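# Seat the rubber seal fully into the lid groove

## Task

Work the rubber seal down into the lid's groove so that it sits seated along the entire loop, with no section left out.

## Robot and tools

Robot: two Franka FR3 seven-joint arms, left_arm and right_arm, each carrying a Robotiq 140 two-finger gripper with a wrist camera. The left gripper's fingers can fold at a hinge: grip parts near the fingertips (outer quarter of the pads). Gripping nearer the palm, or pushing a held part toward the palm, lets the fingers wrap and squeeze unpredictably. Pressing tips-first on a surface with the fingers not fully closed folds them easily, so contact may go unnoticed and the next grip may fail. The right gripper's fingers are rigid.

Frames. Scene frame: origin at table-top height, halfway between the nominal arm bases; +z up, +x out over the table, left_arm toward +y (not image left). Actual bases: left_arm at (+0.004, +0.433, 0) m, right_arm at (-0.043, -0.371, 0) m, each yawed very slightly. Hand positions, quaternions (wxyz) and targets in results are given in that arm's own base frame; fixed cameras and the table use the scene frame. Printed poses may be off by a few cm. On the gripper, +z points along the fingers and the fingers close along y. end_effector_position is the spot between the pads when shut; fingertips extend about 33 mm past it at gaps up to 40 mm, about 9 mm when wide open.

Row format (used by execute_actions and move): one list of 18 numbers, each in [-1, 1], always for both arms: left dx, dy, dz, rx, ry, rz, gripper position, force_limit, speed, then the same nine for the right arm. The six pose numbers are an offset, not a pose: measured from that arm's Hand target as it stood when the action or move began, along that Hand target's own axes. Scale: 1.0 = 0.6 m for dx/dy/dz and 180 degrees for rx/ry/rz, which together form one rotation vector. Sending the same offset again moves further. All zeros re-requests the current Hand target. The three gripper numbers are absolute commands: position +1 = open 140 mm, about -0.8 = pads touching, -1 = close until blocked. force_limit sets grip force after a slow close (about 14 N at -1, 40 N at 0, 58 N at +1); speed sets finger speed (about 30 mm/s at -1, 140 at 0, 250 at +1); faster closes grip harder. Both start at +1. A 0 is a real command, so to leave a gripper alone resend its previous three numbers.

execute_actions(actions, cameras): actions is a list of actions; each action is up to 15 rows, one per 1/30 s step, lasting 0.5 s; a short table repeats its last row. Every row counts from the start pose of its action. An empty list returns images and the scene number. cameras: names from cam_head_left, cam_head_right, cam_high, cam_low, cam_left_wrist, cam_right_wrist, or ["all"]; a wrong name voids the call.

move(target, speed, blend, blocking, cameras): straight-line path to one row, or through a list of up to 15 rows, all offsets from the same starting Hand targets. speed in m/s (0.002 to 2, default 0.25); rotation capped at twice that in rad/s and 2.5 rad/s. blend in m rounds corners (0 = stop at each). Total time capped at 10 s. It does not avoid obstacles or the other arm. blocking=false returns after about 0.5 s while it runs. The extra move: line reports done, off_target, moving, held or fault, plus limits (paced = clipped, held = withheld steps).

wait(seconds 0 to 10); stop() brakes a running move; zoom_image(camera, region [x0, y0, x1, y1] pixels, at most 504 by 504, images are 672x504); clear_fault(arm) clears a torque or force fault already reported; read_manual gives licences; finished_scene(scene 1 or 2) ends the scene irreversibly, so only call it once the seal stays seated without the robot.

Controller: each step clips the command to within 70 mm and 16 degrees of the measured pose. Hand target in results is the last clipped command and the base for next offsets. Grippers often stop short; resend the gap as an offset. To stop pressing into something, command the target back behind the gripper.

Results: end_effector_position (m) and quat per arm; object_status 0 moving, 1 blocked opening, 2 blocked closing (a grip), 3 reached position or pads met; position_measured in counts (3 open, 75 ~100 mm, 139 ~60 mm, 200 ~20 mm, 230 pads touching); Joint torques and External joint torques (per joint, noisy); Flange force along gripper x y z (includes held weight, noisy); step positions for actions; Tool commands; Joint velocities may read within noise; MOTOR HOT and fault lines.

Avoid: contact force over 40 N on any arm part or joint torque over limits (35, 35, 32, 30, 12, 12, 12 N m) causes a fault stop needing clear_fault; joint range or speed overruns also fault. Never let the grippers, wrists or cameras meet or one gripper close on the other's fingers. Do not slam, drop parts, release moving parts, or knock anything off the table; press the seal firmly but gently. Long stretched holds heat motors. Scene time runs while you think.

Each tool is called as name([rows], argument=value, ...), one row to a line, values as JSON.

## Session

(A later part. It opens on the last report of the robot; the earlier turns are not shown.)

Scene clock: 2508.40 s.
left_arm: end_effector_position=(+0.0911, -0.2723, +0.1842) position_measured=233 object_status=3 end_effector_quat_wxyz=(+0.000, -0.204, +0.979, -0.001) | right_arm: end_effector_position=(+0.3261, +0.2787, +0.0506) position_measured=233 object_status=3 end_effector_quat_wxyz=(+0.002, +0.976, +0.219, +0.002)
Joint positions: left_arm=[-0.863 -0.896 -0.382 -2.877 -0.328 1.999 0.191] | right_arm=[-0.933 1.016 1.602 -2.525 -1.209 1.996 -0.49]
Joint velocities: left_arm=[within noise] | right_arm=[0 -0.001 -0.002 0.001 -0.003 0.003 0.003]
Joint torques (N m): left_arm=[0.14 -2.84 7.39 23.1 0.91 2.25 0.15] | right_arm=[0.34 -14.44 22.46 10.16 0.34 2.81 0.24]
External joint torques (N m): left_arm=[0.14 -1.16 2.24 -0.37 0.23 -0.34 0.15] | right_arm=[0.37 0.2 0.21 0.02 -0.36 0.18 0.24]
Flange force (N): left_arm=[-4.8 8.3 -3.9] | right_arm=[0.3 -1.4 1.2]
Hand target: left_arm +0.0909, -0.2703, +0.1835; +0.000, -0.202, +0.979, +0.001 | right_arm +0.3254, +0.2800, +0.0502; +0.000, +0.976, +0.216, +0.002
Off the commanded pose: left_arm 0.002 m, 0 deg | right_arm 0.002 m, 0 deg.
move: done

move(target=[0, 0, 0, 0, 0, 0, -1, -1, 0, 0, 0, 0.0025, 0, 0, 0, -1, -1, 0], speed=0.02)

Scene clock: 2511.50 s.
left_arm: end_effector_position=(+0.0911, -0.2723, +0.1842) position_measured=233 object_status=3 end_effector_quat_wxyz=(+0.000, -0.204, +0.979, -0.001) | right_arm: end_effector_position=(+0.3262, +0.2787, +0.0491) position_measured=233 object_status=3 end_effector_quat_wxyz=(+0.002, +0.976, +0.219, +0.002)
Joint positions: left_arm=[-0.863 -0.896 -0.382 -2.877 -0.328 1.999 0.191] | right_arm=[-0.931 1.016 1.597 -2.525 -1.212 1.998 -0.489]
Joint torques (N m): left_arm=[0.14 -2.84 7.37 23.13 0.92 2.24 0.18] | right_arm=[0.1 -14.45 22.29 10.03 0.41 2.86 0.31]
External joint torques (N m): left_arm=[0.14 -1.2 2.23 -0.31 0.24 -0.33 0.18] | right_arm=[0.08 0.28 0.09 0.01 -0.3 0.24 0.31]
Flange force (N): left_arm=[-4.9 8.4 -4.1] | right_arm=[-0.4 -0.7 1.2]
Hand target: left_arm +0.0909, -0.2703, +0.1835; +0.000, -0.202, +0.979, +0.001 | right_arm +0.3255, +0.2800, +0.0487; +0.000, +0.976, +0.216, +0.002
Off the commanded pose: left_arm 0.002 m, 0 deg | right_arm 0.002 m, 0 deg.
move: done

move(target=[0, 0, 0, 0, 0, 0, -1, -1, 0, 0, 0, 0.002, 0, 0, 0, -1, -1, 0], speed=0.02)

Scene clock: 2514.83 s.
left_arm: end_effector_position=(+0.0911, -0.2723, +0.1842) position_measured=233 object_status=3 end_effector_quat_wxyz=(+0.000, -0.204, +0.979, -0.001) | right_arm: end_effector_position=(+0.3262, +0.2787, +0.0480) position_measured=233 object_status=3 end_effector_quat_wxyz=(+0.002, +0.976, +0.219, +0.002)
Joint positions: left_arm=[-0.863 -0.896 -0.382 -2.877 -0.328 1.999 0.191] | right_arm=[-0.929 1.016 1.594 -2.525 -1.215 2 -0.488]
Joint torques (N m): left_arm=[0.16 -2.85 7.36 23.07 0.91 2.25 0.17] | right_arm=[0.24 -14.46 22.16 9.97 0.28 2.87 0.25]
External joint torques (N m): left_arm=[0.09 -1.23 2.17 -0.32 0.23 -0.32 0.17] | right_arm=[0.23 0.31 -0.05 0.03 -0.43 0.25 0.25]
Flange force (N): left_arm=[-4.6 8.5 -4.0] | right_arm=[0.3 -1.1 2.1]
Hand target: left_arm +0.0909, -0.2703, +0.1835; +0.000, -0.202, +0.979, +0.001 | right_arm +0.3255, +0.2800, +0.0475; +0.000, +0.976, +0.216, +0.002
Off the commanded pose: left_arm 0.002 m, 0 deg | right_arm 0.002 m, 0 deg.
move: done

move(target=[0, 0, 0, 0, 0, 0, -1, -1, 0, 0, 0, 0.002, 0, 0, 0, -1, -1, 0], speed=0.02, cameras=["cam_right_wrist"])

Scene clock: 2519.13 s.
left_arm: end_effector_position=(+0.0911, -0.2723, +0.1842) position_measured=233 object_status=3 end_effector_quat_wxyz=(+0.000, -0.204, +0.979, -0.001) | right_arm: end_effector_position=(+0.3263, +0.2789, +0.0480) position_measured=233 object_status=3 end_effector_quat_wxyz=(+0.002, +0.976, +0.219, +0.002)
Joint positions: left_arm=[-0.863 -0.896 -0.382 -2.877 -0.328 1.999 0.191] | right_arm=[-0.928 1.016 1.593 -2.525 -1.216 2 -0.487]
Joint torques (N m): left_arm=[0.12 -2.87 7.37 23.1 0.92 2.24 0.14] | right_arm=[0.53 -14.28 19.77 9.69 -0.19 3.11 0.25]
External joint torques (N m): left_arm=[0.09 -1.26 2.22 -0.35 0.24 -0.33 0.14] | right_arm=[0.52 0.52 -2.51 -0.34 -0.88 0.48 0.25]
Flange force (N): left_arm=[-4.7 8.7 -4.0] | right_arm=[3.4 -2.7 11.7]
Hand target: left_arm +0.0909, -0.2703, +0.1835; +0.000, -0.202, +0.979, +0.001 | right_arm +0.3255, +0.2800, +0.0463; +0.000, +0.976, +0.216, +0.002
Off the commanded pose: left_arm 0.002 m, 0 deg | right_arm 0.002 m, 0 deg.
move: done
Images, in order (width x height): cam_right_wrist 672x504.

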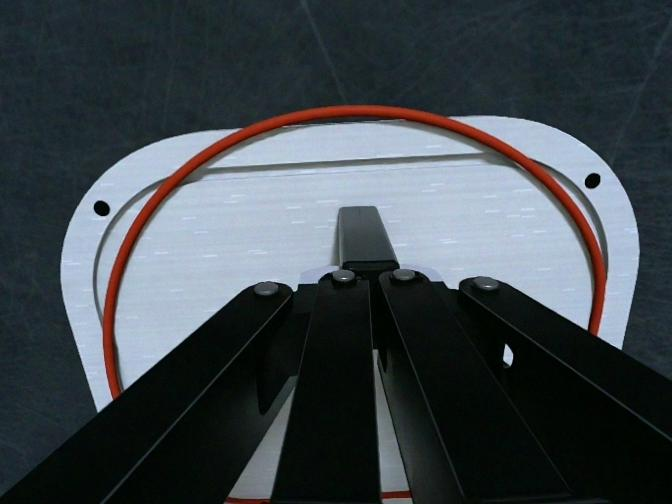

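move([
  [0, 0, 0, 0, 0, 0, -1, -1, 0, 0, 0, -0.0417, 0, 0, 0, -1, -1, 0],
  [0, 0, 0, 0, 0, 0, -1, -1, 0, 0.125, 0, -0.0417, 0, 0, 0, -1, -1, 0],
  [0, 0, 0, 0, 0, 0, -1, -1, 0, 0.125, 0, -0.0043, 0, 0, 0, -1, -1, 0],
], speed=[0.06, 0.08, 0.04], cameras=["cam_right_wrist"])

Scene clock: 2547.47 s.
left_arm: end_effector_position=(+0.0911, -0.2723, +0.1842) position_measured=233 object_status=3 end_effector_quat_wxyz=(+0.000, -0.204, +0.979, -0.001) | right_arm: end_effector_position=(+0.3943, +0.3098, +0.0498) position_measured=233 object_status=3 end_effector_quat_wxyz=(+0.003, +0.976, +0.216, +0.002)
Joint positions: left_arm=[-0.863 -0.896 -0.382 -2.877 -0.328 1.999 0.191] | right_arm=[-0.755 1.034 1.494 -2.291 -1.198 1.964 -0.566]
Joint velocities: left_arm=[within noise] | right_arm=[0 -0.001 0 0 -0.002 0.005 0.001]
Joint torques (N m): left_arm=[0.15 -2.87 7.4 23.11 0.92 2.25 0.18] | right_arm=[0.13 -19.56 25.47 10.65 0.48 2.79 0.02]
External joint torques (N m): left_arm=[0.18 -1.22 2.26 -0.36 0.24 -0.33 0.18] | right_arm=[0.22 0.91 0.15 0.24 -0.23 0.16 0.02]
Flange force (N): left_arm=[-5.0 8.5 -4.0] | right_arm=[1.3 -0.6 1.0]
Hand target: left_arm +0.0909, -0.2703, +0.1835; +0.000, -0.202, +0.979, +0.001 | right_arm +0.3934, +0.3117, +0.0492; +0.000, +0.976, +0.216, +0.002
Off the commanded pose: left_arm 0.002 m, 0 deg | right_arm 0.002 m, 0 deg.
move: done
Images, in order (width x height): cam_right_wrist 672x504.

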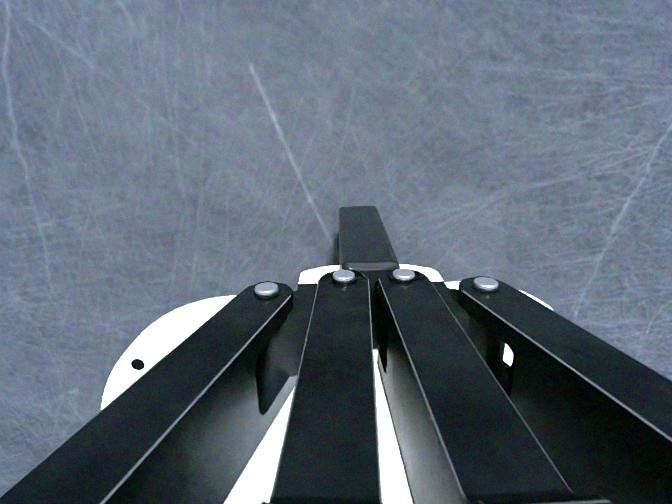

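move([
  [0, 0, 0, 0, 0, 0, -1, -1, 0, 0, 0, 0.0015, 0, 0, 0, -1, -1, 0],
  [0, 0, 0, 0, 0, 0, -1, -1, 0, -0.03, 0, 0.0015, 0, 0, 0, -1, -1, 0],
], speed=[0.02, 0.02], cameras=["cam_right_wrist", "cam_high", "cam_head_left"])

zoom_image(camera="cam_high", region=[280, 110, 410, 215])

Scene clock: 2561.20 s.
left_arm: end_effector_position=(+0.0911, -0.2723, +0.1842) position_measured=233 object_status=3 end_effector_quat_wxyz=(+0.000, -0.204, +0.979, -0.001) | right_arm: end_effector_position=(+0.3791, +0.3044, +0.0492) position_measured=233 object_status=3 end_effector_quat_wxyz=(+0.000, +0.976, +0.220, +0.003)
Joint positions: left_arm=[-0.863 -0.896 -0.382 -2.877 -0.328 1.999 0.191] | right_arm=[-0.794 1.033 1.515 -2.345 -1.207 1.976 -0.552]
Joint velocities: left_arm=[within noise] | right_arm=[0.002 0 0 0.001 0 0 0.006]
Joint torques (N m): left_arm=[0.12 -2.86 7.35 23.1 0.92 2.24 0.17] | right_arm=[-0.41 -18.82 24.62 8.69 0.89 2.5 0.15]
External joint torques (N m): left_arm=[0.12 -1.19 2.2 -0.4 0.24 -0.34 0.17] | right_arm=[-0.46 0.27 -0.15 -1.45 0.18 -0.14 0.15]
Flange force (N): left_arm=[-4.8 8.5 -3.9] | right_arm=[-5.5 2.0 -0.4]
Hand target: left_arm +0.0909, -0.2703, +0.1835; +0.000, -0.202, +0.979, +0.001 | right_arm +0.3771, +0.3041, +0.0483; +0.000, +0.976, +0.216, +0.002
Off the commanded pose: left_arm 0.002 m, 0 deg | right_arm 0.002 m, 0 deg.
move: done
Images, in order (width x height): cam_head_left 672x504, cam_high 672x504, cam_right_wrist 672x504.

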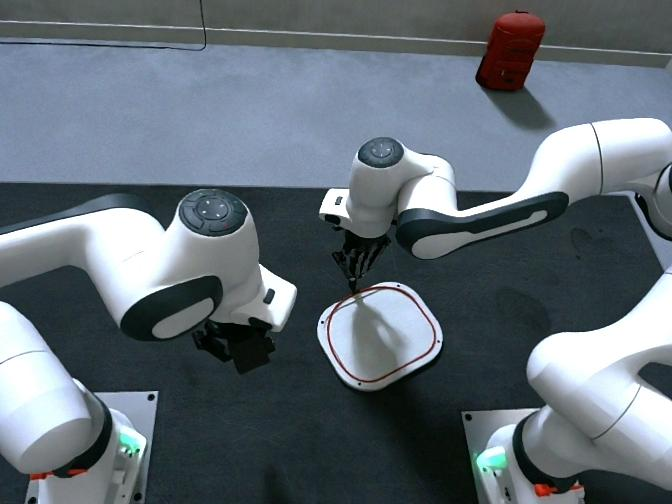

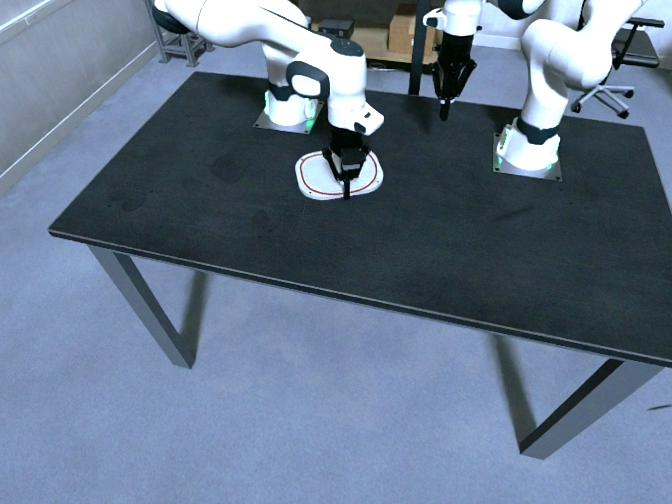

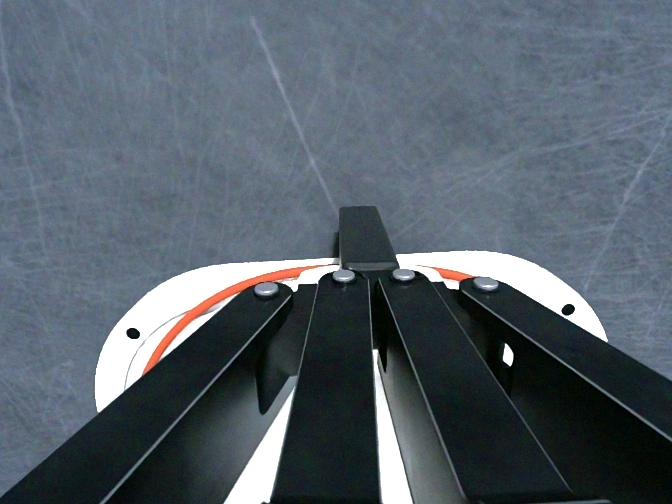

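Scaled by 3.877 from the camera's 672x504 image, which has a finer 960x720 frame.

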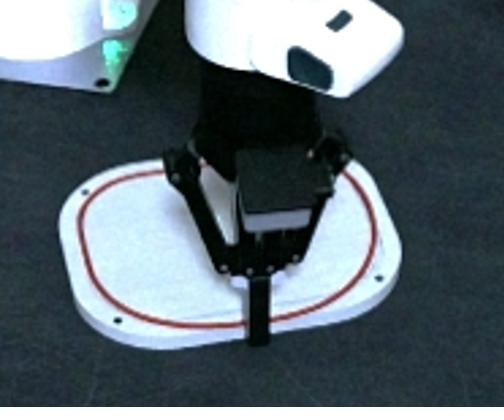

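move(target=[0, 0, 0, 0, 0, 0, -1, -1, 0, -0.01, 0, 0, 0, 0, 0, -1, -1, 0], speed=0.02, cameras=["cam_right_wrist"])

Scene clock: 2577.93 s.
left_arm: end_effector_position=(+0.0911, -0.2723, +0.1842) position_measured=233 object_status=3 end_effector_quat_wxyz=(+0.000, -0.204, +0.979, -0.001) | right_arm: end_effector_position=(+0.3754, +0.3026, +0.0506) position_measured=233 object_status=3 end_effector_quat_wxyz=(-0.001, +0.976, +0.219, +0.005)
Joint positions: left_arm=[-0.863 -0.896 -0.382 -2.877 -0.328 1.999 0.191] | right_arm=[-0.809 1.033 1.526 -2.362 -1.21 1.978 -0.544]
Joint torques (N m): left_arm=[0.13 -2.88 7.39 23.13 0.92 2.25 0.21] | right_arm=[-0.22 -17.84 23.36 7.23 1.05 2.34 0.24]
External joint torques (N m): left_arm=[0.13 -1.16 2.24 -0.37 0.23 -0.34 0.21] | right_arm=[-0.22 0.82 -1.2 -2.92 0.34 -0.3 0.24]
Flange force (N): left_arm=[-4.9 8.3 -3.9] | right_arm=[-8.0 2.0 2.6]
Hand target: left_arm +0.0909, -0.2703, +0.1835; +0.000, -0.202, +0.979, +0.001 | right_arm +0.3717, +0.3016, +0.0482; +0.000, +0.976, +0.216, +0.002
Off the commanded pose: left_arm 0.002 m, 0 deg | right_arm 0.005 m, 0 deg.
move: off_target (right_arm)
Images, in order (width x height): cam_right_wrist 672x504.

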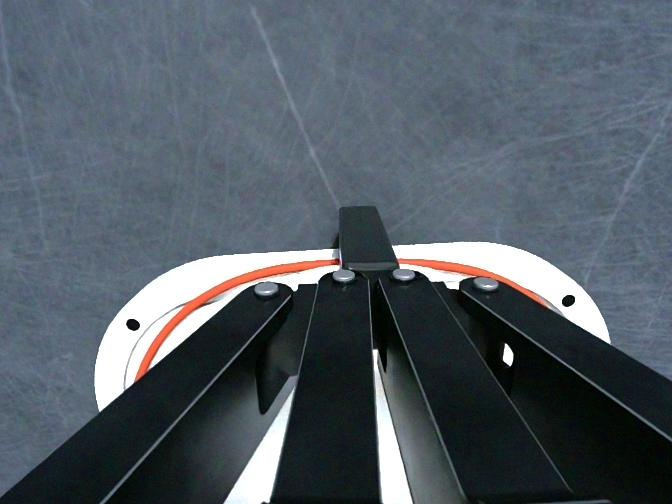

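move([
  [0, 0, 0, 0, 0, 0, -1, -1, 0, 0.02, 0, -0.01, 0, 0, 0, -1, -1, 0],
  [0, 0, 0, 0, 0, 0, -1, -1, 0, 0.02, 0, -0.12, 0, 0, 0, -1, -1, 0],
], speed=[0.03, 0.06])

Scene clock: 2600.20 s.
left_arm: end_effector_position=(+0.0911, -0.2723, +0.1842) position_measured=233 object_status=3 end_effector_quat_wxyz=(+0.000, -0.204, +0.979, -0.001) | right_arm: end_effector_position=(+0.3818, +0.3082, +0.1199) position_measured=233 object_status=3 end_effector_quat_wxyz=(-0.001, +0.977, +0.213, +0.003)
Joint positions: left_arm=[-0.863 -0.896 -0.382 -2.877 -0.328 1.999 0.191] | right_arm=[-0.85 1.015 1.686 -2.304 -1.08 1.86 -0.585]
Joint velocities: left_arm=[within noise] | right_arm=[0 0 0 0.001 -0.001 -0.006 -0.005]
Joint torques (N m): left_arm=[0.11 -2.87 7.35 23.1 0.92 2.24 0.17] | right_arm=[-0.98 -16.79 25.86 13.26 1.17 2.59 -0.2]
External joint torques (N m): left_arm=[0.14 -1.2 2.22 -0.32 0.24 -0.33 0.17] | right_arm=[-0.98 0.33 1.1 0.65 0.43 -0.07 -0.2]
Flange force (N): left_arm=[-4.8 8.4 -4.0] | right_arm=[-2.2 3.1 -4.7]
Hand target: left_arm +0.0909, -0.2703, +0.1835; +0.000, -0.202, +0.979, +0.001 | right_arm +0.3822, +0.3066, +0.1203; +0.000, +0.976, +0.216, +0.002
Off the commanded pose: left_arm 0.002 m, 0 deg | right_arm 0.002 m, 0 deg.
move: done

move(target=[0, 0, 0, 0, 0, 0, -1, -1, 0, -0.0333, -0.007, 0, 0, 0, 0.4808, -0.325, -1, 0], speed=0.15, cameras=["cam_right_wrist", "cam_head_left"])

Scene clock: 2614.53 s.
left_arm: end_effector_position=(+0.0911, -0.2723, +0.1842) position_measured=233 object_status=3 end_effector_quat_wxyz=(+0.000, -0.204, +0.979, -0.001) | right_arm: end_effector_position=(+0.3626, +0.3015, +0.1205) position_measured=170 object_status=3 end_effector_quat_wxyz=(-0.001, +0.862, -0.507, +0.002)
Joint positions: left_arm=[-0.863 -0.896 -0.382 -2.877 -0.328 1.999 0.191] | right_arm=[-1.037 0.469 1.75 -2.418 -0.604 2.235 0.628]
Joint velocities: left_arm=[within noise] | right_arm=[0.001 0.001 0 0.001 0.002 0.001 0.007]
Joint torques (N m): left_arm=[0.13 -2.85 7.38 23.15 0.92 2.25 0.15] | right_arm=[-1.04 -4.43 13.07 19.38 1.02 2.75 0.3]
External joint torques (N m): left_arm=[0.11 -1.3 2.23 -0.19 0.24 -0.31 0.15] | right_arm=[-1.01 -0.49 0.59 -0.14 0.44 0.23 0.3]
Flange force (N): left_arm=[-4.7 8.5 -4.3] | right_arm=[1.8 7.5 -4.0]
Hand target: left_arm +0.0909, -0.2703, +0.1835; +0.000, -0.202, +0.979, +0.001 | right_arm +0.3623, +0.3020, +0.1202; -0.001, +0.859, -0.512, +0.002
Off the commanded pose: left_arm 0.002 m, 0 deg | right_arm 0.001 m, 1 deg.
move: done
Images, in order (width x height): cam_head_left 672x504, cam_right_wrist 672x504.

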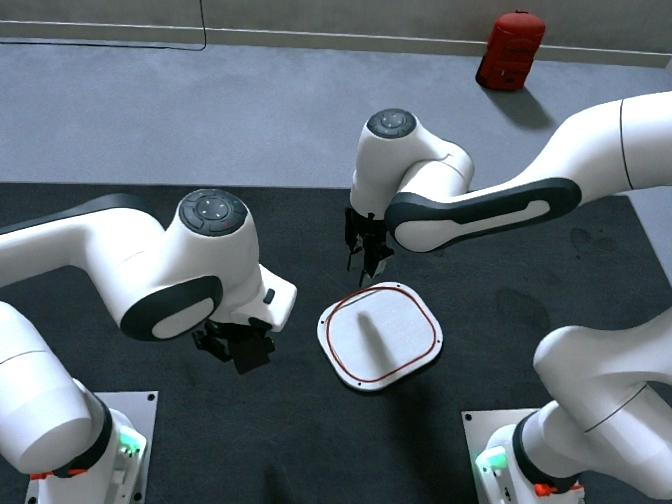

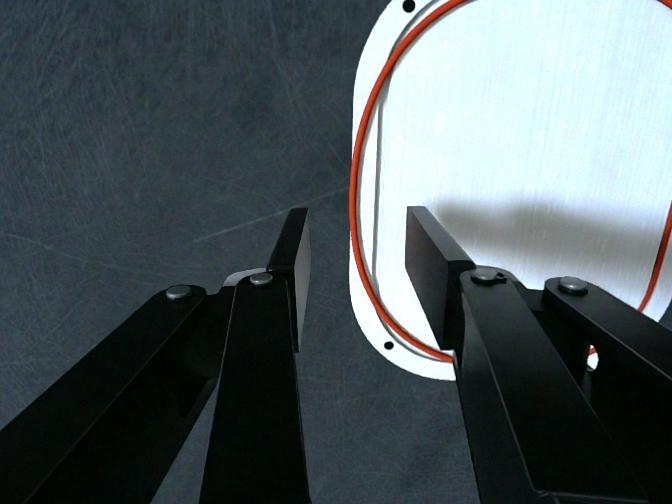

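zoom_image(camera="cam_right_wrist", region=[320, 0, 480, 200])

zoom_image(camera="cam_right_wrist", region=[320, 180, 480, 380])

Scaled by 2.520 from the camera's 672x504 image, which has a finer 960x720 frame.

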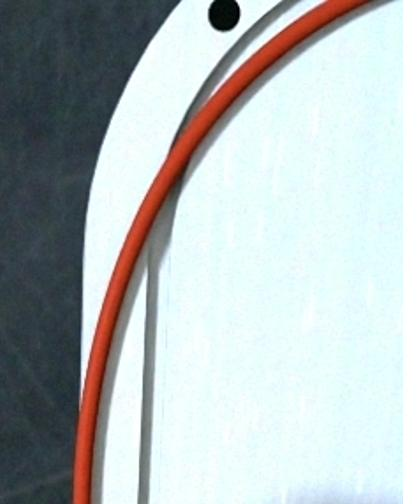

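Scaled by 2.520 from the camera's 672x504 image, which has a finer 960x720 frame.

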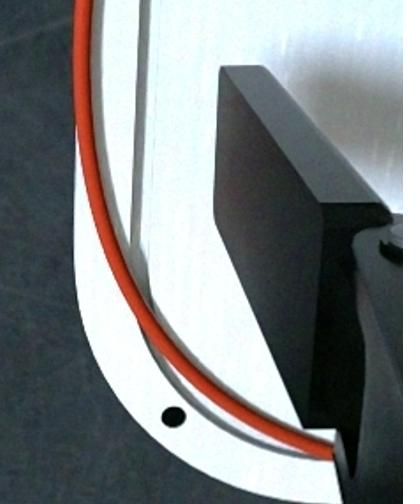

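move([
  [0, 0, 0, 0, 0, 0, -1, -1, 0, 0, 0.0025, 0.1075, 0, 0, 0, -0.325, -1, 0],
  [0, 0, 0, 0, 0, 0, -1, -1, 0, 0, 0.0025, 0.1165, 0, 0, 0, -0.325, -1, 0],
], speed=[0.06, 0.02], cameras=["cam_right_wrist"])

Scene clock: 2639.70 s.
left_arm: end_effector_position=(+0.0911, -0.2723, +0.1842) position_measured=233 object_status=3 end_effector_quat_wxyz=(+0.000, -0.204, +0.979, -0.001) | right_arm: end_effector_position=(+0.3603, +0.3007, +0.0501) position_measured=170 object_status=3 end_effector_quat_wxyz=(+0.000, +0.861, -0.509, +0.000)
Joint positions: left_arm=[-0.863 -0.896 -0.382 -2.877 -0.328 1.999 0.191] | right_arm=[-0.743 0.42 1.394 -2.461 -0.659 2.425 0.661]
Joint velocities: left_arm=[within noise] | right_arm=[0.001 0 -0.002 0 0.001 0.003 0.003]
Joint torques (N m): left_arm=[0.13 -2.82 7.37 23.09 0.91 2.25 0.17] | right_arm=[0.55 -11.99 11.07 17.6 0.31 2.73 0.23]
External joint torques (N m): left_arm=[0.14 -1.18 2.21 -0.32 0.23 -0.32 0.17] | right_arm=[0.47 -0.47 -0.32 0.22 -0.19 0.2 0.23]
Flange force (N): left_arm=[-4.8 8.2 -3.9] | right_arm=[-2.4 -3.8 5.1]
Hand target: left_arm +0.0909, -0.2703, +0.1835; +0.000, -0.202, +0.979, +0.001 | right_arm +0.3613, +0.3013, +0.0503; -0.001, +0.859, -0.512, +0.002
Off the commanded pose: left_arm 0.002 m, 0 deg | right_arm 0.001 m, 0 deg.
move: done
Images, in order (width x height): cam_right_wrist 672x504.

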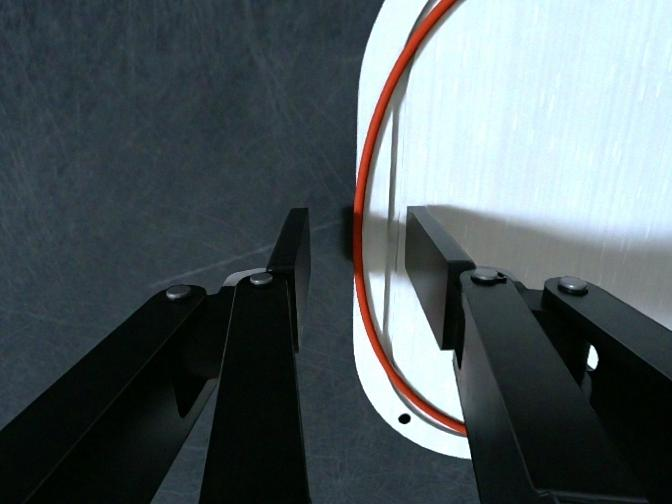

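execute_actions([
  [[0, 0, 0, 0, 0, 0, -1, -1, 0, 0, 0, 0, 0, 0, 0, -1, -1, -1]],
  [[0, 0, 0, 0, 0, 0, -1, -1, 0, 0, 0, 0, 0, 0, 0, -1, -1, -1]],
  [[0, 0, 0, 0, 0, 0, -1, -1, 0, 0, 0, 0, 0, 0, 0, -1, -1, -1]],
  [[0, 0, 0, 0, 0, 0, -1, -1, 0, 0, 0, 0, 0, 0, 0, -1, -1, -1]],
], cameras=["cam_right_wrist"])

Scene clock: 2649.70 s.
left_arm: end_effector_position=(+0.0911, -0.2723, +0.1842) position_measured=233 object_status=3 end_effector_quat_wxyz=(+0.000, -0.204, +0.979, -0.001) | right_arm: end_effector_position=(+0.3607, +0.3008, +0.0502) position_measured=230 object_status=3 end_effector_quat_wxyz=(+0.000, +0.861, -0.509, +0.001)
Joint positions: left_arm=[-0.863 -0.896 -0.382 -2.877 -0.328 1.999 0.191] | right_arm=[-0.742 0.419 1.394 -2.461 -0.659 2.427 0.661]
Joint torques (N m): left_arm=[0.11 -2.83 7.37 23.11 0.92 2.25 0.19] | right_arm=[0.11 -11.92 10.78 17.64 0.57 2.73 0.2]
External joint torques (N m): left_arm=[0.08 -1.2 2.2 -0.3 0.23 -0.33 0.19] | right_arm=[0.11 -0.42 -0.49 0.35 0.08 0.22 0.2]
External joint torques at the end of the 1st action: left_arm=[0.12 -1.14 2.23 -0.43 0.23 -0.35 0.19] | right_arm=[0.2 -0.7 -0.43 0.14 0.07 0.22 0.17]
External joint torques at the end of the 2nd action: left_arm=[0.16 -1.12 2.29 -0.46 0.24 -0.34 0.16] | right_arm=[0.19 -0.47 -0.44 0.32 0.05 0.22 0.19]
External joint torques at the end of the 3rd action: left_arm=[0.13 -1.19 2.19 -0.46 0.24 -0.34 0.19] | right_arm=[0.2 -0.47 -0.43 0.32 0.07 0.22 0.2]
Flange force (N): left_arm=[-4.7 8.4 -4.0] | right_arm=[-1.4 -3.1 3.6]
Flange force at the end of the 1st action (N): left_arm=[-4.9 8.4 -3.8] | right_arm=[-1.5 -2.2 3.5]
Flange force at the end of the 2nd action (N): left_arm=[-5.0 8.4 -3.7] | right_arm=[-1.6 -3.1 3.8]
Flange force at the end of the 3rd action (N): left_arm=[-4.8 8.6 -3.7] | right_arm=[-1.7 -3.1 3.7]
Hand target: left_arm +0.0909, -0.2703, +0.1835; +0.000, -0.202, +0.979, +0.001 | right_arm +0.3613, +0.3013, +0.0503; -0.001, +0.859, -0.512, +0.002
Off the commanded pose: left_arm 0.002 m, 0 deg | right_arm 0.001 m, 0 deg.
Step readings (end_effector_position of left_arm | right_arm; steps 1 to 15: 1st action; 16 to 30: 2nd action; 31 to 45: 3rd action; 46 to 60: 4th action):
0: (+0.0911, -0.2723, +0.1842) | (+0.3604, +0.3009, +0.0502)
1: (+0.0911, -0.2723, +0.1842) | (+0.3604, +0.3009, +0.0502)
2: (+0.0911, -0.2723, +0.1842) | (+0.3605, +0.3008, +0.0502)
4: (+0.0911, -0.2723, +0.1842) | (+0.3605, +0.3008, +0.0502)
8: (+0.0911, -0.2723, +0.1842) | (+0.3606, +0.3008, +0.0502)
15: (+0.0911, -0.2723, +0.1842) | (+0.3607, +0.3008, +0.0502)
16: (+0.0911, -0.2723, +0.1842) | (+0.3607, +0.3008, +0.0502)
17: (+0.0911, -0.2723, +0.1842) | (+0.3607, +0.3008, +0.0502)
19: (+0.0911, -0.2723, +0.1842) | (+0.3607, +0.3008, +0.0502)
23: (+0.0911, -0.2723, +0.1842) | (+0.3607, +0.3008, +0.0502)
30: (+0.0911, -0.2723, +0.1842) | (+0.3607, +0.3008, +0.0502)
31: (+0.0911, -0.2723, +0.1842) | (+0.3607, +0.3008, +0.0502)
32: (+0.0911, -0.2723, +0.1842) | (+0.3607, +0.3008, +0.0502)
34: (+0.0911, -0.2723, +0.1842) | (+0.3607, +0.3008, +0.0502)
38: (+0.0911, -0.2723, +0.1842) | (+0.3607, +0.3008, +0.0502)
45: (+0.0911, -0.2723, +0.1842) | (+0.3607, +0.3008, +0.0502)
46: (+0.0911, -0.2723, +0.1842) | (+0.3607, +0.3008, +0.0502)
47: (+0.0911, -0.2723, +0.1842) | (+0.3607, +0.3008, +0.0502)
49: (+0.0911, -0.2723, +0.1842) | (+0.3607, +0.3008, +0.0502)
53: (+0.0911, -0.2723, +0.1842) | (+0.3607, +0.3008, +0.0502)
60: (+0.0911, -0.2723, +0.1842) | (+0.3607, +0.3008, +0.0502)
Images, in order (width x height): cam_right_wrist 672x504.

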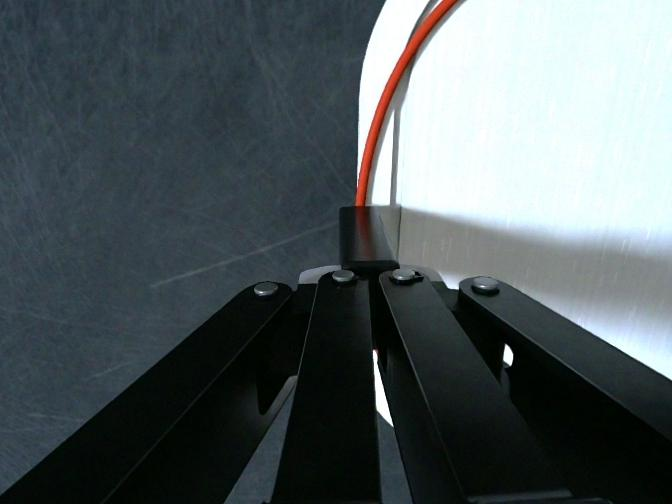

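execute_actions([
  [[0, 0, 0, 0, 0, 0, -1, -1, 0, 0, 0, 0, 0, 0, 0, -0.45, -1, -0.5]],
  [[0, 0, 0, 0, 0, 0, -1, -1, 0, 0, 0, 0, 0, 0, 0, -0.45, -1, -0.5]],
], cameras=["cam_right_wrist"])

move(target=[0, 0, 0, 0, 0, 0, -1, -1, 0, 0, 0, 0.0025, 0, 0, 0, -0.45, -1, -0.5], speed=0.02)

Scene clock: 2659.23 s.
left_arm: end_effector_position=(+0.0911, -0.2723, +0.1842) position_measured=233 object_status=3 end_effector_quat_wxyz=(+0.000, -0.204, +0.979, -0.001) | right_arm: end_effector_position=(+0.3607, +0.3008, +0.0502) position_measured=186 object_status=3 end_effector_quat_wxyz=(+0.000, +0.861, -0.509, +0.001)
Joint positions: left_arm=[-0.863 -0.896 -0.382 -2.877 -0.328 1.999 0.191] | right_arm=[-0.742 0.419 1.394 -2.461 -0.659 2.427 0.661]
Joint torques (N m): left_arm=[0.11 -2.83 7.37 23.09 0.92 2.25 0.17] | right_arm=[0.14 -11.99 10.77 17.61 0.56 2.72 0.14]
External joint torques (N m): left_arm=[0.14 -1.15 2.25 -0.34 0.24 -0.32 0.17] | right_arm=[0.14 -0.52 -0.49 0.25 0.07 0.2 0.14]
External joint torques at the end of the 1st action: left_arm=[0.12 -1.22 2.19 -0.37 0.24 -0.34 0.19] | right_arm=[0.19 -0.45 -0.42 0.24 0.07 0.21 0.18]
Flange force (N): left_arm=[-4.9 8.2 -3.9] | right_arm=[-1.4 -2.9 3.7]
Flange force at the end of the 1st action (N): left_arm=[-4.8 8.6 -3.9] | right_arm=[-1.6 -2.8 3.6]
Hand target: left_arm +0.0909, -0.2703, +0.1835; +0.000, -0.202, +0.979, +0.001 | right_arm +0.3613, +0.3013, +0.0503; -0.001, +0.859, -0.512, +0.002
Off the commanded pose: left_arm 0.002 m, 0 deg | right_arm 0.001 m, 0 deg.
Step readings (end_effector_position of left_arm | right_arm; steps 1 to 15: 1st action; 16 to 30: 2nd action):
0: (+0.0911, -0.2723, +0.1842) | (+0.3607, +0.3008, +0.0502)
1: (+0.0911, -0.2723, +0.1842) | (+0.3607, +0.3008, +0.0502)
2: (+0.0911, -0.2723, +0.1842) | (+0.3607, +0.3008, +0.0502)
4: (+0.0911, -0.2723, +0.1842) | (+0.3607, +0.3008, +0.0502)
8: (+0.0911, -0.2723, +0.1842) | (+0.3607, +0.3008, +0.0502)
15: (+0.0911, -0.2723, +0.1842) | (+0.3607, +0.3008, +0.0502)
16: (+0.0911, -0.2723, +0.1842) | (+0.3607, +0.3008, +0.0502)
17: (+0.0911, -0.2723, +0.1842) | (+0.3607, +0.3008, +0.0502)
19: (+0.0911, -0.2723, +0.1842) | (+0.3607, +0.3008, +0.0502)
23: (+0.0911, -0.2723, +0.1842) | (+0.3607, +0.3008, +0.0502)
30: (+0.0911, -0.2723, +0.1842) | (+0.3607, +0.3008, +0.0502)
Images, in order (width x height): cam_right_wrist 672x504.

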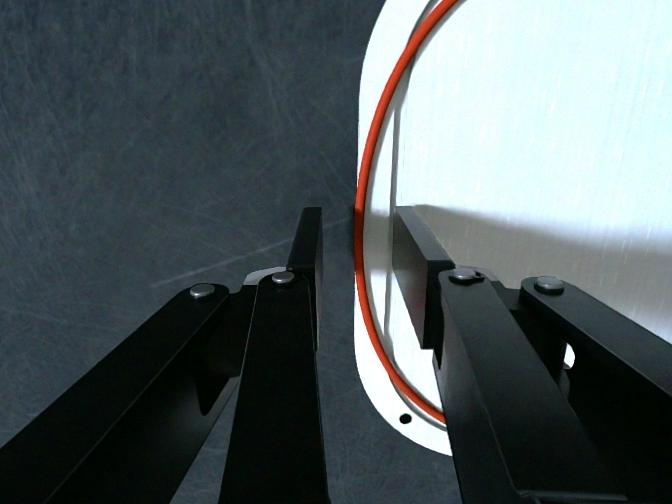

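Scene clock: 2659.93 s.
left_arm: end_effector_position=(+0.0911, -0.2723, +0.1842) position_measured=233 object_status=3 end_effector_quat_wxyz=(+0.000, -0.204, +0.979, -0.001) | right_arm: end_effector_position=(+0.3607, +0.3008, +0.0488) position_measured=186 object_status=3 end_effector_quat_wxyz=(+0.000, +0.861, -0.509, +0.001)
Joint positions: left_arm=[-0.863 -0.896 -0.382 -2.877 -0.328 1.999 0.191] | right_arm=[-0.734 0.418 1.384 -2.461 -0.659 2.43 0.661]
Joint velocities: left_arm=[within noise] | right_arm=[0.005 -0.003 -0.003 0.001 -0.001 0.004 -0.001]
Joint torques (N m): left_arm=[0.11 -2.86 7.35 23.1 0.92 2.24 0.16] | right_arm=[0.86 -12.16 10.8 17.53 0.5 2.65 0.2]
External joint torques (N m): left_arm=[0.08 -1.17 2.17 -0.44 0.24 -0.35 0.16] | right_arm=[0.89 -0.46 -0.43 0.21 0 0.12 0.2]
Flange force (N): left_arm=[-4.6 8.6 -3.7] | right_arm=[-3.8 -6.3 7.2]
Hand target: left_arm +0.0909, -0.2703, +0.1835; +0.000, -0.202, +0.979, +0.001 | right_arm +0.3614, +0.3013, +0.0488; -0.001, +0.859, -0.512, +0.002
Off the commanded pose: left_arm 0.002 m, 0 deg | right_arm 0.001 m, 0 deg.
move: done

move(target=[0, 0, 0, 0, 0, 0, -1, -1, 0, 0, 0, 0.0017, 0, 0, 0, -0.45, -1, -0.5], speed=0.02)

Scene clock: 2665.90 s.
left_arm: end_effector_position=(+0.0911, -0.2723, +0.1842) position_measured=233 object_status=3 end_effector_quat_wxyz=(+0.000, -0.204, +0.979, -0.001) | right_arm: end_effector_position=(+0.3609, +0.3009, +0.0478) position_measured=186 object_status=3 end_effector_quat_wxyz=(+0.000, +0.861, -0.509, +0.001)
Joint positions: left_arm=[-0.863 -0.896 -0.382 -2.877 -0.328 1.999 0.191] | right_arm=[-0.728 0.417 1.377 -2.461 -0.659 2.434 0.661]
Joint torques (N m): left_arm=[0.13 -2.83 7.36 23.11 0.91 2.24 0.18] | right_arm=[0.13 -12.46 10.79 17.54 0.52 2.68 0.21]
External joint torques (N m): left_arm=[0.13 -1.17 2.2 -0.4 0.23 -0.34 0.18] | right_arm=[0.26 -0.58 -0.3 0.23 0.03 0.17 0.21]
Flange force (N): left_arm=[-4.8 8.4 -3.8] | right_arm=[-1.6 -2.3 3.1]
Hand target: left_arm +0.0909, -0.2703, +0.1835; +0.000, -0.202, +0.979, +0.001 | right_arm +0.3614, +0.3013, +0.0478; -0.001, +0.859, -0.512, +0.002
Off the commanded pose: left_arm 0.002 m, 0 deg | right_arm 0.001 m, 0 deg.
move: done

move(target=[0, 0, 0, 0, 0, 0, -1, -1, 0, 0, 0, 0.0017, 0, 0, 0, -0.45, -1, -0.5], speed=0.02)

Scene clock: 2669.70 s.
left_arm: end_effector_position=(+0.0911, -0.2723, +0.1842) position_measured=233 object_status=3 end_effector_quat_wxyz=(+0.000, -0.204, +0.979, -0.001) | right_arm: end_effector_position=(+0.3611, +0.3010, +0.0469) position_measured=186 object_status=3 end_effector_quat_wxyz=(+0.000, +0.861, -0.509, +0.001)
Joint positions: left_arm=[-0.863 -0.896 -0.382 -2.877 -0.328 1.999 0.191] | right_arm=[-0.722 0.416 1.37 -2.461 -0.659 2.437 0.661]
Joint velocities: left_arm=[within noise] | right_arm=[0.002 -0.002 -0.002 0.002 -0.001 0.003 0.001]
Joint torques (N m): left_arm=[0.11 -2.86 7.35 23.12 0.93 2.24 0.17] | right_arm=[0.48 -12.8 11.27 17.37 0.49 2.72 0.2]
External joint torques (N m): left_arm=[0.1 -1.24 2.2 -0.34 0.25 -0.34 0.17] | right_arm=[0.48 -0.77 0.1 0.13 0 0.2 0.2]
Flange force (N): left_arm=[-4.7 8.6 -4.0] | right_arm=[-1.8 -0.8 1.8]
Hand target: left_arm +0.0909, -0.2703, +0.1835; +0.000, -0.202, +0.979, +0.001 | right_arm +0.3614, +0.3013, +0.0467; -0.001, +0.859, -0.512, +0.002
Off the commanded pose: left_arm 0.002 m, 0 deg | right_arm 0.000 m, 0 deg.
move: done

move(target=[0, 0, 0, 0, 0, 0, -1, -1, 0, 0, 0, 0.0017, 0, 0, 0, -0.45, -1, -0.5], speed=0.02)

Scene clock: 2676.57 s.
left_arm: end_effector_position=(+0.0911, -0.2723, +0.1842) position_measured=233 object_status=3 end_effector_quat_wxyz=(+0.000, -0.204, +0.979, -0.001) | right_arm: end_effector_position=(+0.3612, +0.3011, +0.0460) position_measured=186 object_status=3 end_effector_quat_wxyz=(+0.000, +0.861, -0.509, +0.001)
Joint positions: left_arm=[-0.863 -0.896 -0.382 -2.877 -0.328 1.999 0.191] | right_arm=[-0.716 0.415 1.364 -2.461 -0.659 2.44 0.661]
Joint torques (N m): left_arm=[0.15 -2.83 7.39 23.08 0.91 2.25 0.17] | right_arm=[-0.2 -12.48 10.89 17.24 0.47 2.85 0.21]
External joint torques (N m): left_arm=[0.15 -1.16 2.25 -0.43 0.23 -0.34 0.17] | right_arm=[-0.16 -0.3 -0.22 -0.06 -0.01 0.32 0.21]
Flange force (N): left_arm=[-4.9 8.5 -3.8] | right_arm=[0.0 0.9 1.2]
Hand target: left_arm +0.0909, -0.2703, +0.1835; +0.000, -0.202, +0.979, +0.001 | right_arm +0.3614, +0.3013, +0.0457; -0.001, +0.859, -0.512, +0.002
Off the commanded pose: left_arm 0.002 m, 0 deg | right_arm 0.000 m, 0 deg.
move: done

move(target=[0, 0, 0, 0, 0, 0, -1, -1, 0, 0, 0, 0.0017, 0, 0, 0, -0.45, -1, -0.5], speed=0.02, cameras=["cam_right_wrist"])

Scene clock: 2681.47 s.
left_arm: end_effector_position=(+0.0911, -0.2723, +0.1842) position_measured=233 object_status=3 end_effector_quat_wxyz=(+0.000, -0.204, +0.979, -0.001) | right_arm: end_effector_position=(+0.3612, +0.3011, +0.0449) position_measured=186 object_status=3 end_effector_quat_wxyz=(+0.000, +0.860, -0.509, +0.001)
Joint positions: left_arm=[-0.863 -0.896 -0.382 -2.877 -0.328 1.999 0.191] | right_arm=[-0.71 0.414 1.357 -2.461 -0.659 2.443 0.661]
Joint velocities: left_arm=[within noise] | right_arm=[0.003 -0.002 -0.002 -0.001 0 0.003 0]
Joint torques (N m): left_arm=[0.11 -2.85 7.38 23.07 0.91 2.25 0.16] | right_arm=[0.54 -13.29 11.08 17.17 0.47 2.77 0.19]
External joint torques (N m): left_arm=[0.07 -1.21 2.21 -0.32 0.23 -0.32 0.16] | right_arm=[0.52 -0.95 -0.05 -0.06 -0.01 0.24 0.19]
Flange force (N): left_arm=[-4.7 8.5 -4.0] | right_arm=[-1.9 -0.6 2.7]
Hand target: left_arm +0.0909, -0.2703, +0.1835; +0.000, -0.202, +0.979, +0.001 | right_arm +0.3614, +0.3013, +0.0447; -0.001, +0.859, -0.512, +0.002
Off the commanded pose: left_arm 0.002 m, 0 deg | right_arm 0.000 m, 0 deg.
move: done
Images, in order (width x height): cam_right_wrist 672x504.

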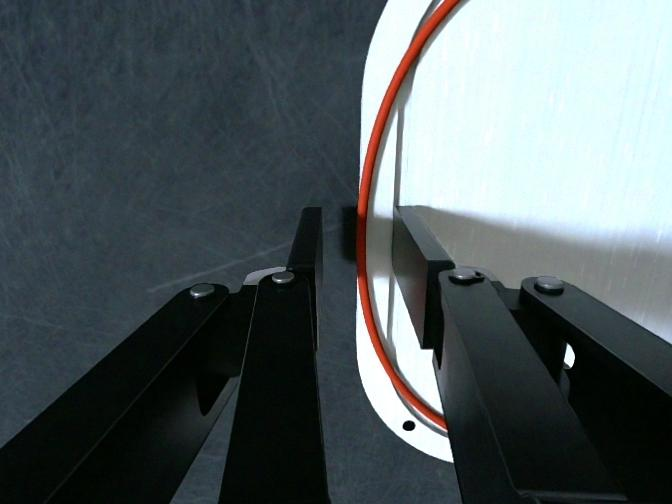

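move(target=[0, 0, 0, 0, 0, 0, -1, -1, 0, 0, 0, 0.0017, 0, 0, 0, -0.45, -1, -0.5], speed=0.02)

Scene clock: 2688.07 s.
left_arm: end_effector_position=(+0.0911, -0.2723, +0.1842) position_measured=233 object_status=3 end_effector_quat_wxyz=(+0.000, -0.204, +0.979, -0.001) | right_arm: end_effector_position=(+0.3612, +0.3011, +0.0439) position_measured=186 object_status=3 end_effector_quat_wxyz=(+0.000, +0.860, -0.510, +0.001)
Joint positions: left_arm=[-0.863 -0.896 -0.382 -2.877 -0.328 1.999 0.191] | right_arm=[-0.703 0.413 1.35 -2.461 -0.659 2.446 0.661]
Joint velocities: left_arm=[within noise] | right_arm=[0.004 -0.001 -0.002 0 0 0.004 0.003]
Joint torques (N m): left_arm=[0.11 -2.86 7.35 23.09 0.93 2.25 0.19] | right_arm=[-0.32 -12.87 10.45 17.12 0.44 2.72 0.17]
External joint torques (N m): left_arm=[0.11 -1.17 2.17 -0.41 0.25 -0.34 0.19] | right_arm=[-0.41 -0.37 -0.7 -0.06 -0.04 0.19 0.17]
Flange force (N): left_arm=[-4.8 8.4 -3.8] | right_arm=[0.4 -0.1 2.4]
Hand target: left_arm +0.0909, -0.2703, +0.1835; +0.000, -0.202, +0.979, +0.001 | right_arm +0.3614, +0.3013, +0.0437; -0.001, +0.859, -0.512, +0.002
Off the commanded pose: left_arm 0.002 m, 0 deg | right_arm 0.000 m, 0 deg.
move: done

move(target=[0, 0, 0, 0, 0, 0, -1, -1, 0, 0, 0, 0.0017, 0, 0, 0, -0.45, -1, -0.5], speed=0.02)

Scene clock: 2693.00 s.
left_arm: end_effector_position=(+0.0911, -0.2723, +0.1842) position_measured=233 object_status=3 end_effector_quat_wxyz=(+0.000, -0.204, +0.979, -0.001) | right_arm: end_effector_position=(+0.3612, +0.3011, +0.0429) position_measured=186 object_status=3 end_effector_quat_wxyz=(+0.000, +0.860, -0.510, +0.001)
Joint positions: left_arm=[-0.863 -0.896 -0.382 -2.877 -0.328 1.999 0.191] | right_arm=[-0.697 0.412 1.343 -2.462 -0.659 2.449 0.661]
Joint velocities: left_arm=[within noise] | right_arm=[0.001 -0.003 -0.002 0 -0.002 0.003 -0.001]
Joint torques (N m): left_arm=[0.12 -2.84 7.37 23.07 0.92 2.25 0.16] | right_arm=[0.2 -12.77 10.47 17.12 0.44 2.66 0.17]
External joint torques (N m): left_arm=[0.11 -1.21 2.24 -0.32 0.23 -0.32 0.16] | right_arm=[0.19 -0.15 -0.55 0.03 -0.05 0.15 0.17]
Flange force (N): left_arm=[-4.8 8.4 -4.0] | right_arm=[-1.4 -3.0 4.7]
Hand target: left_arm +0.0909, -0.2703, +0.1835; +0.000, -0.202, +0.979, +0.001 | right_arm +0.3614, +0.3013, +0.0427; -0.001, +0.859, -0.512, +0.002
Off the commanded pose: left_arm 0.002 m, 0 deg | right_arm 0.000 m, 0 deg.
move: done

move(target=[0, 0, 0, 0, 0, 0, -1, -1, 0, 0, 0, 0.0017, 0, 0, 0, -0.45, -1, -0.5], speed=0.02, cameras=["cam_right_wrist"])

Scene clock: 2703.77 s.
left_arm: end_effector_position=(+0.0911, -0.2723, +0.1842) position_measured=233 object_status=3 end_effector_quat_wxyz=(+0.000, -0.204, +0.979, -0.001) | right_arm: end_effector_position=(+0.3613, +0.3013, +0.0426) position_measured=186 object_status=3 end_effector_quat_wxyz=(+0.000, +0.861, -0.509, +0.002)
Joint positions: left_arm=[-0.863 -0.896 -0.382 -2.877 -0.328 1.999 0.191] | right_arm=[-0.692 0.409 1.339 -2.461 -0.659 2.451 0.661]
Joint torques (N m): left_arm=[0.15 -2.83 7.37 23.08 0.91 2.25 0.15] | right_arm=[-0.37 -11.83 8.21 15.53 0.12 3.23 0.17]
External joint torques (N m): left_arm=[0.16 -1.08 2.23 -0.46 0.23 -0.34 0.15] | right_arm=[-0.33 0.79 -2.68 -1.65 -0.36 0.71 0.17]
Flange force (N): left_arm=[-4.9 8.1 -3.6] | right_arm=[-0.9 -5.6 17.6]
Hand target: left_arm +0.0909, -0.2703, +0.1835; +0.000, -0.202, +0.979, +0.001 | right_arm +0.3614, +0.3013, +0.0416; -0.001, +0.859, -0.512, +0.002
Off the commanded pose: left_arm 0.002 m, 0 deg | right_arm 0.001 m, 0 deg.
move: done
Images, in order (width x height): cam_right_wrist 672x504.

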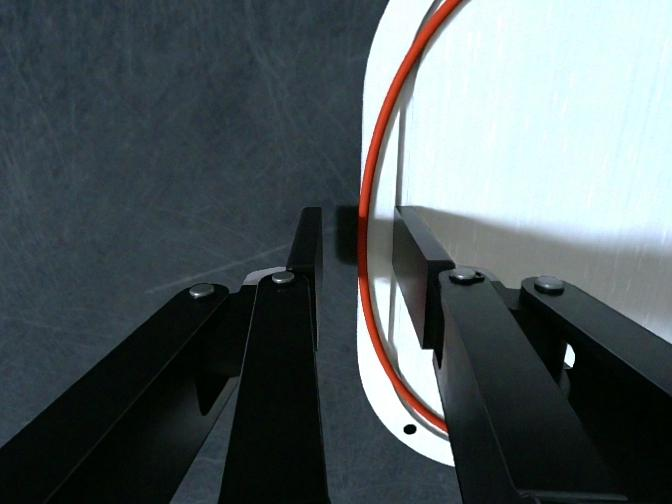

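move(target=[0, 0, 0, 0, 0, 0, -1, -1, 0, 0, 0, -0.004, 0, 0, 0, -0.45, -1, -0.5], speed=0.02)

execute_actions([
  [[0, 0, 0, 0, 0, 0, -1, -1, 0, 0, 0, 0, 0, 0, 0, -1, -1, -1]],
  [[0, 0, 0, 0, 0, 0, -1, -1, 0, 0, 0, 0, 0, 0, 0, -1, -1, -1]],
  [[0, 0, 0, 0, 0, 0, -1, -1, 0, 0, 0, 0, 0, 0, 0, -1, -1, -1]],
], cameras=["cam_right_wrist"])

Scene clock: 2715.27 s.
left_arm: end_effector_position=(+0.0911, -0.2723, +0.1842) position_measured=233 object_status=3 end_effector_quat_wxyz=(+0.000, -0.204, +0.979, -0.001) | right_arm: end_effector_position=(+0.3620, +0.3016, +0.0442) position_measured=186 object_status=3 end_effector_quat_wxyz=(-0.002, +0.860, -0.510, +0.002)
Joint positions: left_arm=[-0.863 -0.896 -0.382 -2.877 -0.328 1.999 0.191] | right_arm=[-0.701 0.408 1.348 -2.462 -0.658 2.451 0.661]
Joint torques (N m): left_arm=[0.13 -2.84 7.36 23.09 0.91 2.24 0.18] | right_arm=[-0.74 -12.24 11.31 17.19 0.84 2.54 0.03]
External joint torques (N m): left_arm=[0.14 -1.2 2.22 -0.41 0.23 -0.34 0.18] | right_arm=[-0.68 0.21 0.42 -0.06 0.36 0.01 0.03]
Flange force (N): left_arm=[-4.8 8.6 -3.9] | right_arm=[2.5 5.3 -6.6]
Hand target: left_arm +0.0909, -0.2703, +0.1835; +0.000, -0.202, +0.979, +0.001 | right_arm +0.3614, +0.3013, +0.0440; -0.001, +0.859, -0.512, +0.002
Off the commanded pose: left_arm 0.002 m, 0 deg | right_arm 0.001 m, 0 deg.
move: done

Scene clock: 2716.97 s.
left_arm: end_effector_position=(+0.0911, -0.2723, +0.1842) position_measured=233 object_status=3 end_effector_quat_wxyz=(+0.000, -0.204, +0.979, -0.001) | right_arm: end_effector_position=(+0.3620, +0.3016, +0.0442) position_measured=225 object_status=2 end_effector_quat_wxyz=(-0.002, +0.860, -0.510, +0.002)
Joint positions: left_arm=[-0.863 -0.896 -0.382 -2.877 -0.328 1.999 0.191] | right_arm=[-0.701 0.408 1.348 -2.462 -0.658 2.451 0.661]
Joint torques (N m): left_arm=[0.12 -2.84 7.38 23.1 0.92 2.25 0.2] | right_arm=[-0.98 -12.22 11.34 17.27 0.81 2.55 0.07]
External joint torques (N m): left_arm=[0.14 -1.2 2.24 -0.36 0.24 -0.33 0.2] | right_arm=[-1.06 0.21 0.34 0.13 0.33 0.03 0.07]
External joint torques at the end of the 1st action: left_arm=[0.12 -1.21 2.18 -0.32 0.24 -0.33 0.18] | right_arm=[-0.94 0.17 0.44 -0.02 0.32 0.02 0.05]
External joint torques at the end of the 2nd action: left_arm=[0.15 -1.18 2.19 -0.39 0.24 -0.34 0.19] | right_arm=[-0.99 0.19 0.37 0.02 0.31 0 0.05]
Flange force (N): left_arm=[-4.9 8.5 -4.0] | right_arm=[3.5 6.2 -7.9]
Flange force at the end of the 1st action (N): left_arm=[-4.7 8.4 -4.0] | right_arm=[3.4 6.6 -8.0]
Flange force at the end of the 2nd action (N): left_arm=[-4.8 8.4 -3.9] | right_arm=[3.4 6.3 -7.8]
Hand target: left_arm +0.0909, -0.2703, +0.1835; +0.000, -0.202, +0.979, +0.001 | right_arm +0.3614, +0.3013, +0.0440; -0.001, +0.859, -0.512, +0.002
Off the commanded pose: left_arm 0.002 m, 0 deg | right_arm 0.001 m, 0 deg.
Step readings (end_effector_position of left_arm | right_arm; steps 1 to 15: 1st action; 16 to 30: 2nd action; 31 to 45: 3rd action):
0: (+0.0911, -0.2723, +0.1842) | (+0.3620, +0.3016, +0.0442)
1: (+0.0911, -0.2723, +0.1842) | (+0.3620, +0.3016, +0.0442)
2: (+0.0911, -0.2723, +0.1842) | (+0.3620, +0.3016, +0.0442)
4: (+0.0911, -0.2723, +0.1842) | (+0.3620, +0.3016, +0.0442)
8: (+0.0911, -0.2723, +0.1842) | (+0.3620, +0.3016, +0.0442)
15: (+0.0911, -0.2723, +0.1842) | (+0.3620, +0.3016, +0.0442)
16: (+0.0911, -0.2723, +0.1842) | (+0.3620, +0.3016, +0.0442)
17: (+0.0911, -0.2723, +0.1842) | (+0.3620, +0.3016, +0.0442)
19: (+0.0911, -0.2723, +0.1842) | (+0.3620, +0.3016, +0.0442)
23: (+0.0911, -0.2723, +0.1842) | (+0.3620, +0.3016, +0.0442)
30: (+0.0911, -0.2723, +0.1842) | (+0.3620, +0.3016, +0.0442)
31: (+0.0911, -0.2723, +0.1842) | (+0.3620, +0.3016, +0.0442)
32: (+0.0911, -0.2723, +0.1842) | (+0.3620, +0.3016, +0.0442)
34: (+0.0911, -0.2723, +0.1842) | (+0.3620, +0.3016, +0.0442)
38: (+0.0911, -0.2723, +0.1842) | (+0.3620, +0.3016, +0.0442)
45: (+0.0911, -0.2723, +0.1842) | (+0.3620, +0.3016, +0.0442)
Images, in order (width x height): cam_right_wrist 672x504.

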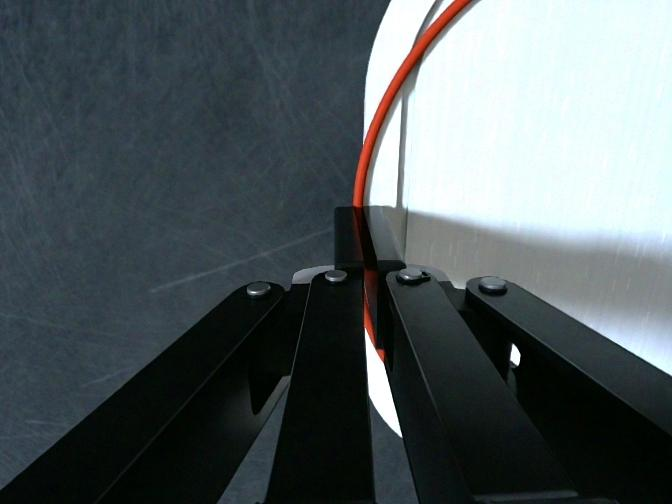

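zoom_image(camera="cam_right_wrist", region=[340, 80, 440, 220])

Scaled by 3.600 from the camera's 672x504 image, which has a finer 960x720 frame.

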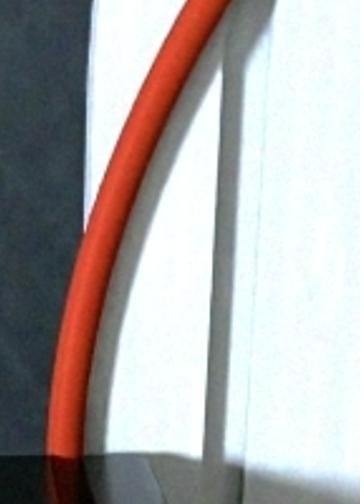

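move(target=[0, 0, 0, 0, 0, 0, -1, -1, 0, 0, 0.0307, 0, 0, 0, 0, -1, -1, -1], speed=0.02, cameras=["cam_right_wrist", "cam_high"])

zoom_image(camera="cam_right_wrist", region=[300, 0, 460, 220])

zoom_image(camera="cam_high", region=[280, 110, 410, 215])

Scene clock: 2740.90 s.
left_arm: end_effector_position=(+0.0911, -0.2723, +0.1842) position_measured=233 object_status=3 end_effector_quat_wxyz=(+0.000, -0.204, +0.979, -0.001) | right_arm: end_effector_position=(+0.3459, +0.2925, +0.0443) position_measured=225 object_status=2 end_effector_quat_wxyz=(-0.001, +0.861, -0.508, +0.002)
Joint positions: left_arm=[-0.863 -0.896 -0.382 -2.877 -0.328 1.999 0.191] | right_arm=[-0.801 0.387 1.442 -2.521 -0.651 2.47 0.662]
Joint torques (N m): left_arm=[0.13 -2.84 7.36 23.11 0.9 2.25 0.21] | right_arm=[-1.2 -9.57 11.07 16.46 0.95 2.64 0.23]
External joint torques (N m): left_arm=[0.14 -1.16 2.22 -0.38 0.23 -0.33 0.21] | right_arm=[-1.19 -0.43 0.88 -0.61 0.48 0.12 0.23]
Flange force (N): left_arm=[-4.9 8.3 -3.8] | right_arm=[0.0 0.0 0.0]
Hand target: left_arm +0.0909, -0.2703, +0.1835; +0.000, -0.202, +0.979, +0.001 | right_arm +0.3452, +0.2925, +0.0440; -0.001, +0.859, -0.512, +0.002
Off the commanded pose: left_arm 0.002 m, 0 deg | right_arm 0.001 m, 0 deg.
move: done
Images, in order (width x height): cam_high 672x504, cam_right_wrist 672x504.

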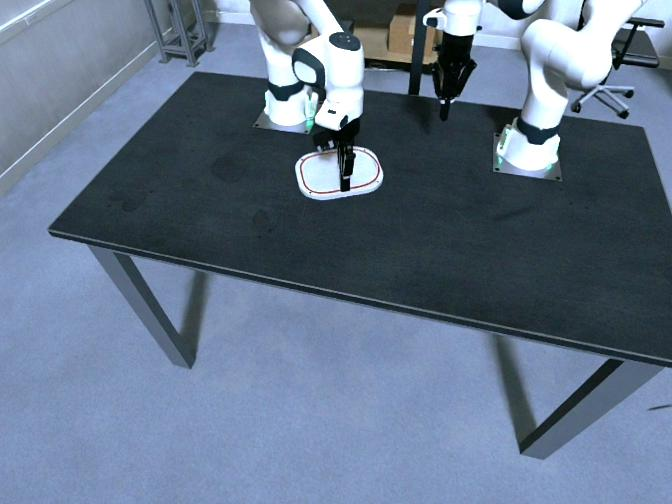

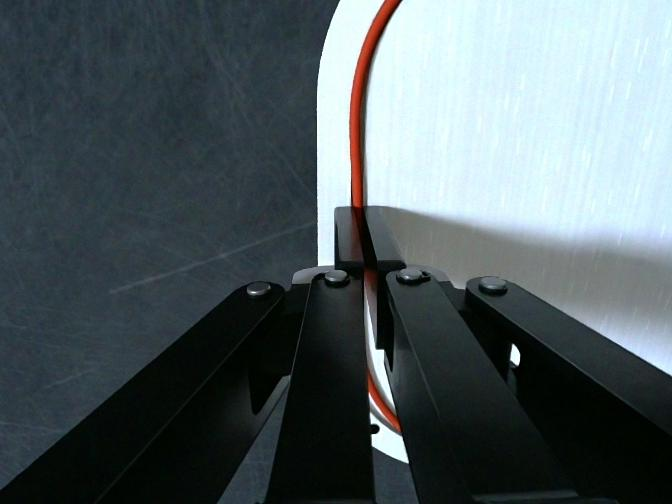

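Scaled by 2.291 from the camera's 672x504 image, which has a finer 960x720 frame.

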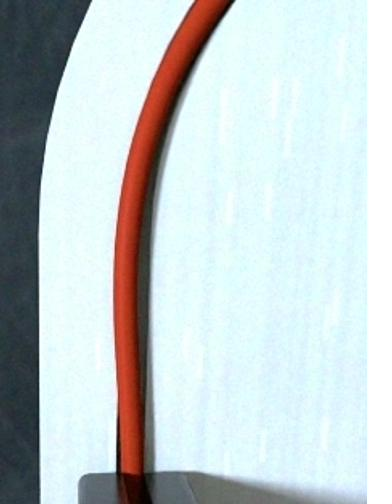

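Scaled by 3.877 from the camera's 672x504 image, which has a finer 960x720 frame.

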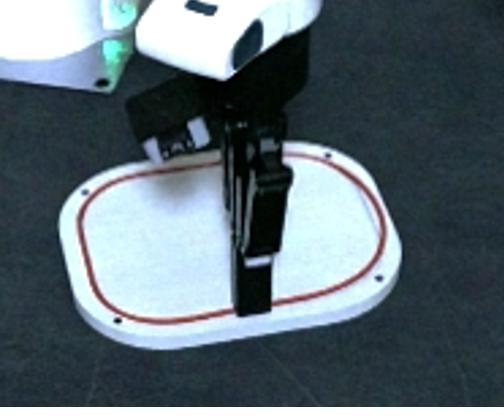

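move(target=[0, 0, 0, 0, 0, 0, -1, -1, 0, 0, 0, 0.0042, 0, 0, 0, -1, -1, -1], speed=0.01)

Scene clock: 2748.43 s.
left_arm: end_effector_position=(+0.0911, -0.2723, +0.1842) position_measured=233 object_status=3 end_effector_quat_wxyz=(+0.000, -0.204, +0.979, -0.001) | right_arm: end_effector_position=(+0.3465, +0.2935, +0.0436) position_measured=225 object_status=2 end_effector_quat_wxyz=(-0.001, +0.862, -0.508, +0.003)
Joint positions: left_arm=[-0.863 -0.896 -0.382 -2.877 -0.328 1.999 0.191] | right_arm=[-0.789 0.385 1.432 -2.519 -0.651 2.472 0.663]
Joint torques (N m): left_arm=[0.14 -2.83 7.38 23.1 0.91 2.25 0.18] | right_arm=[0.37 -8.84 6.65 13.74 0.2 3.24 0.28]
External joint torques (N m): left_arm=[0.1 -1.19 2.18 -0.39 0.24 -0.34 0.18] | right_arm=[0.37 0.52 -3.47 -3.17 -0.27 0.75 0.28]
Flange force (N): left_arm=[-4.7 8.5 -3.9] | right_arm=[0.0 0.0 0.0]
Hand target: left_arm +0.0909, -0.2703, +0.1835; +0.000, -0.202, +0.979, +0.001 | right_arm +0.3452, +0.2925, +0.0414; -0.001, +0.859, -0.512, +0.002
Off the commanded pose: left_arm 0.002 m, 0 deg | right_arm 0.003 m, 1 deg.
move: done


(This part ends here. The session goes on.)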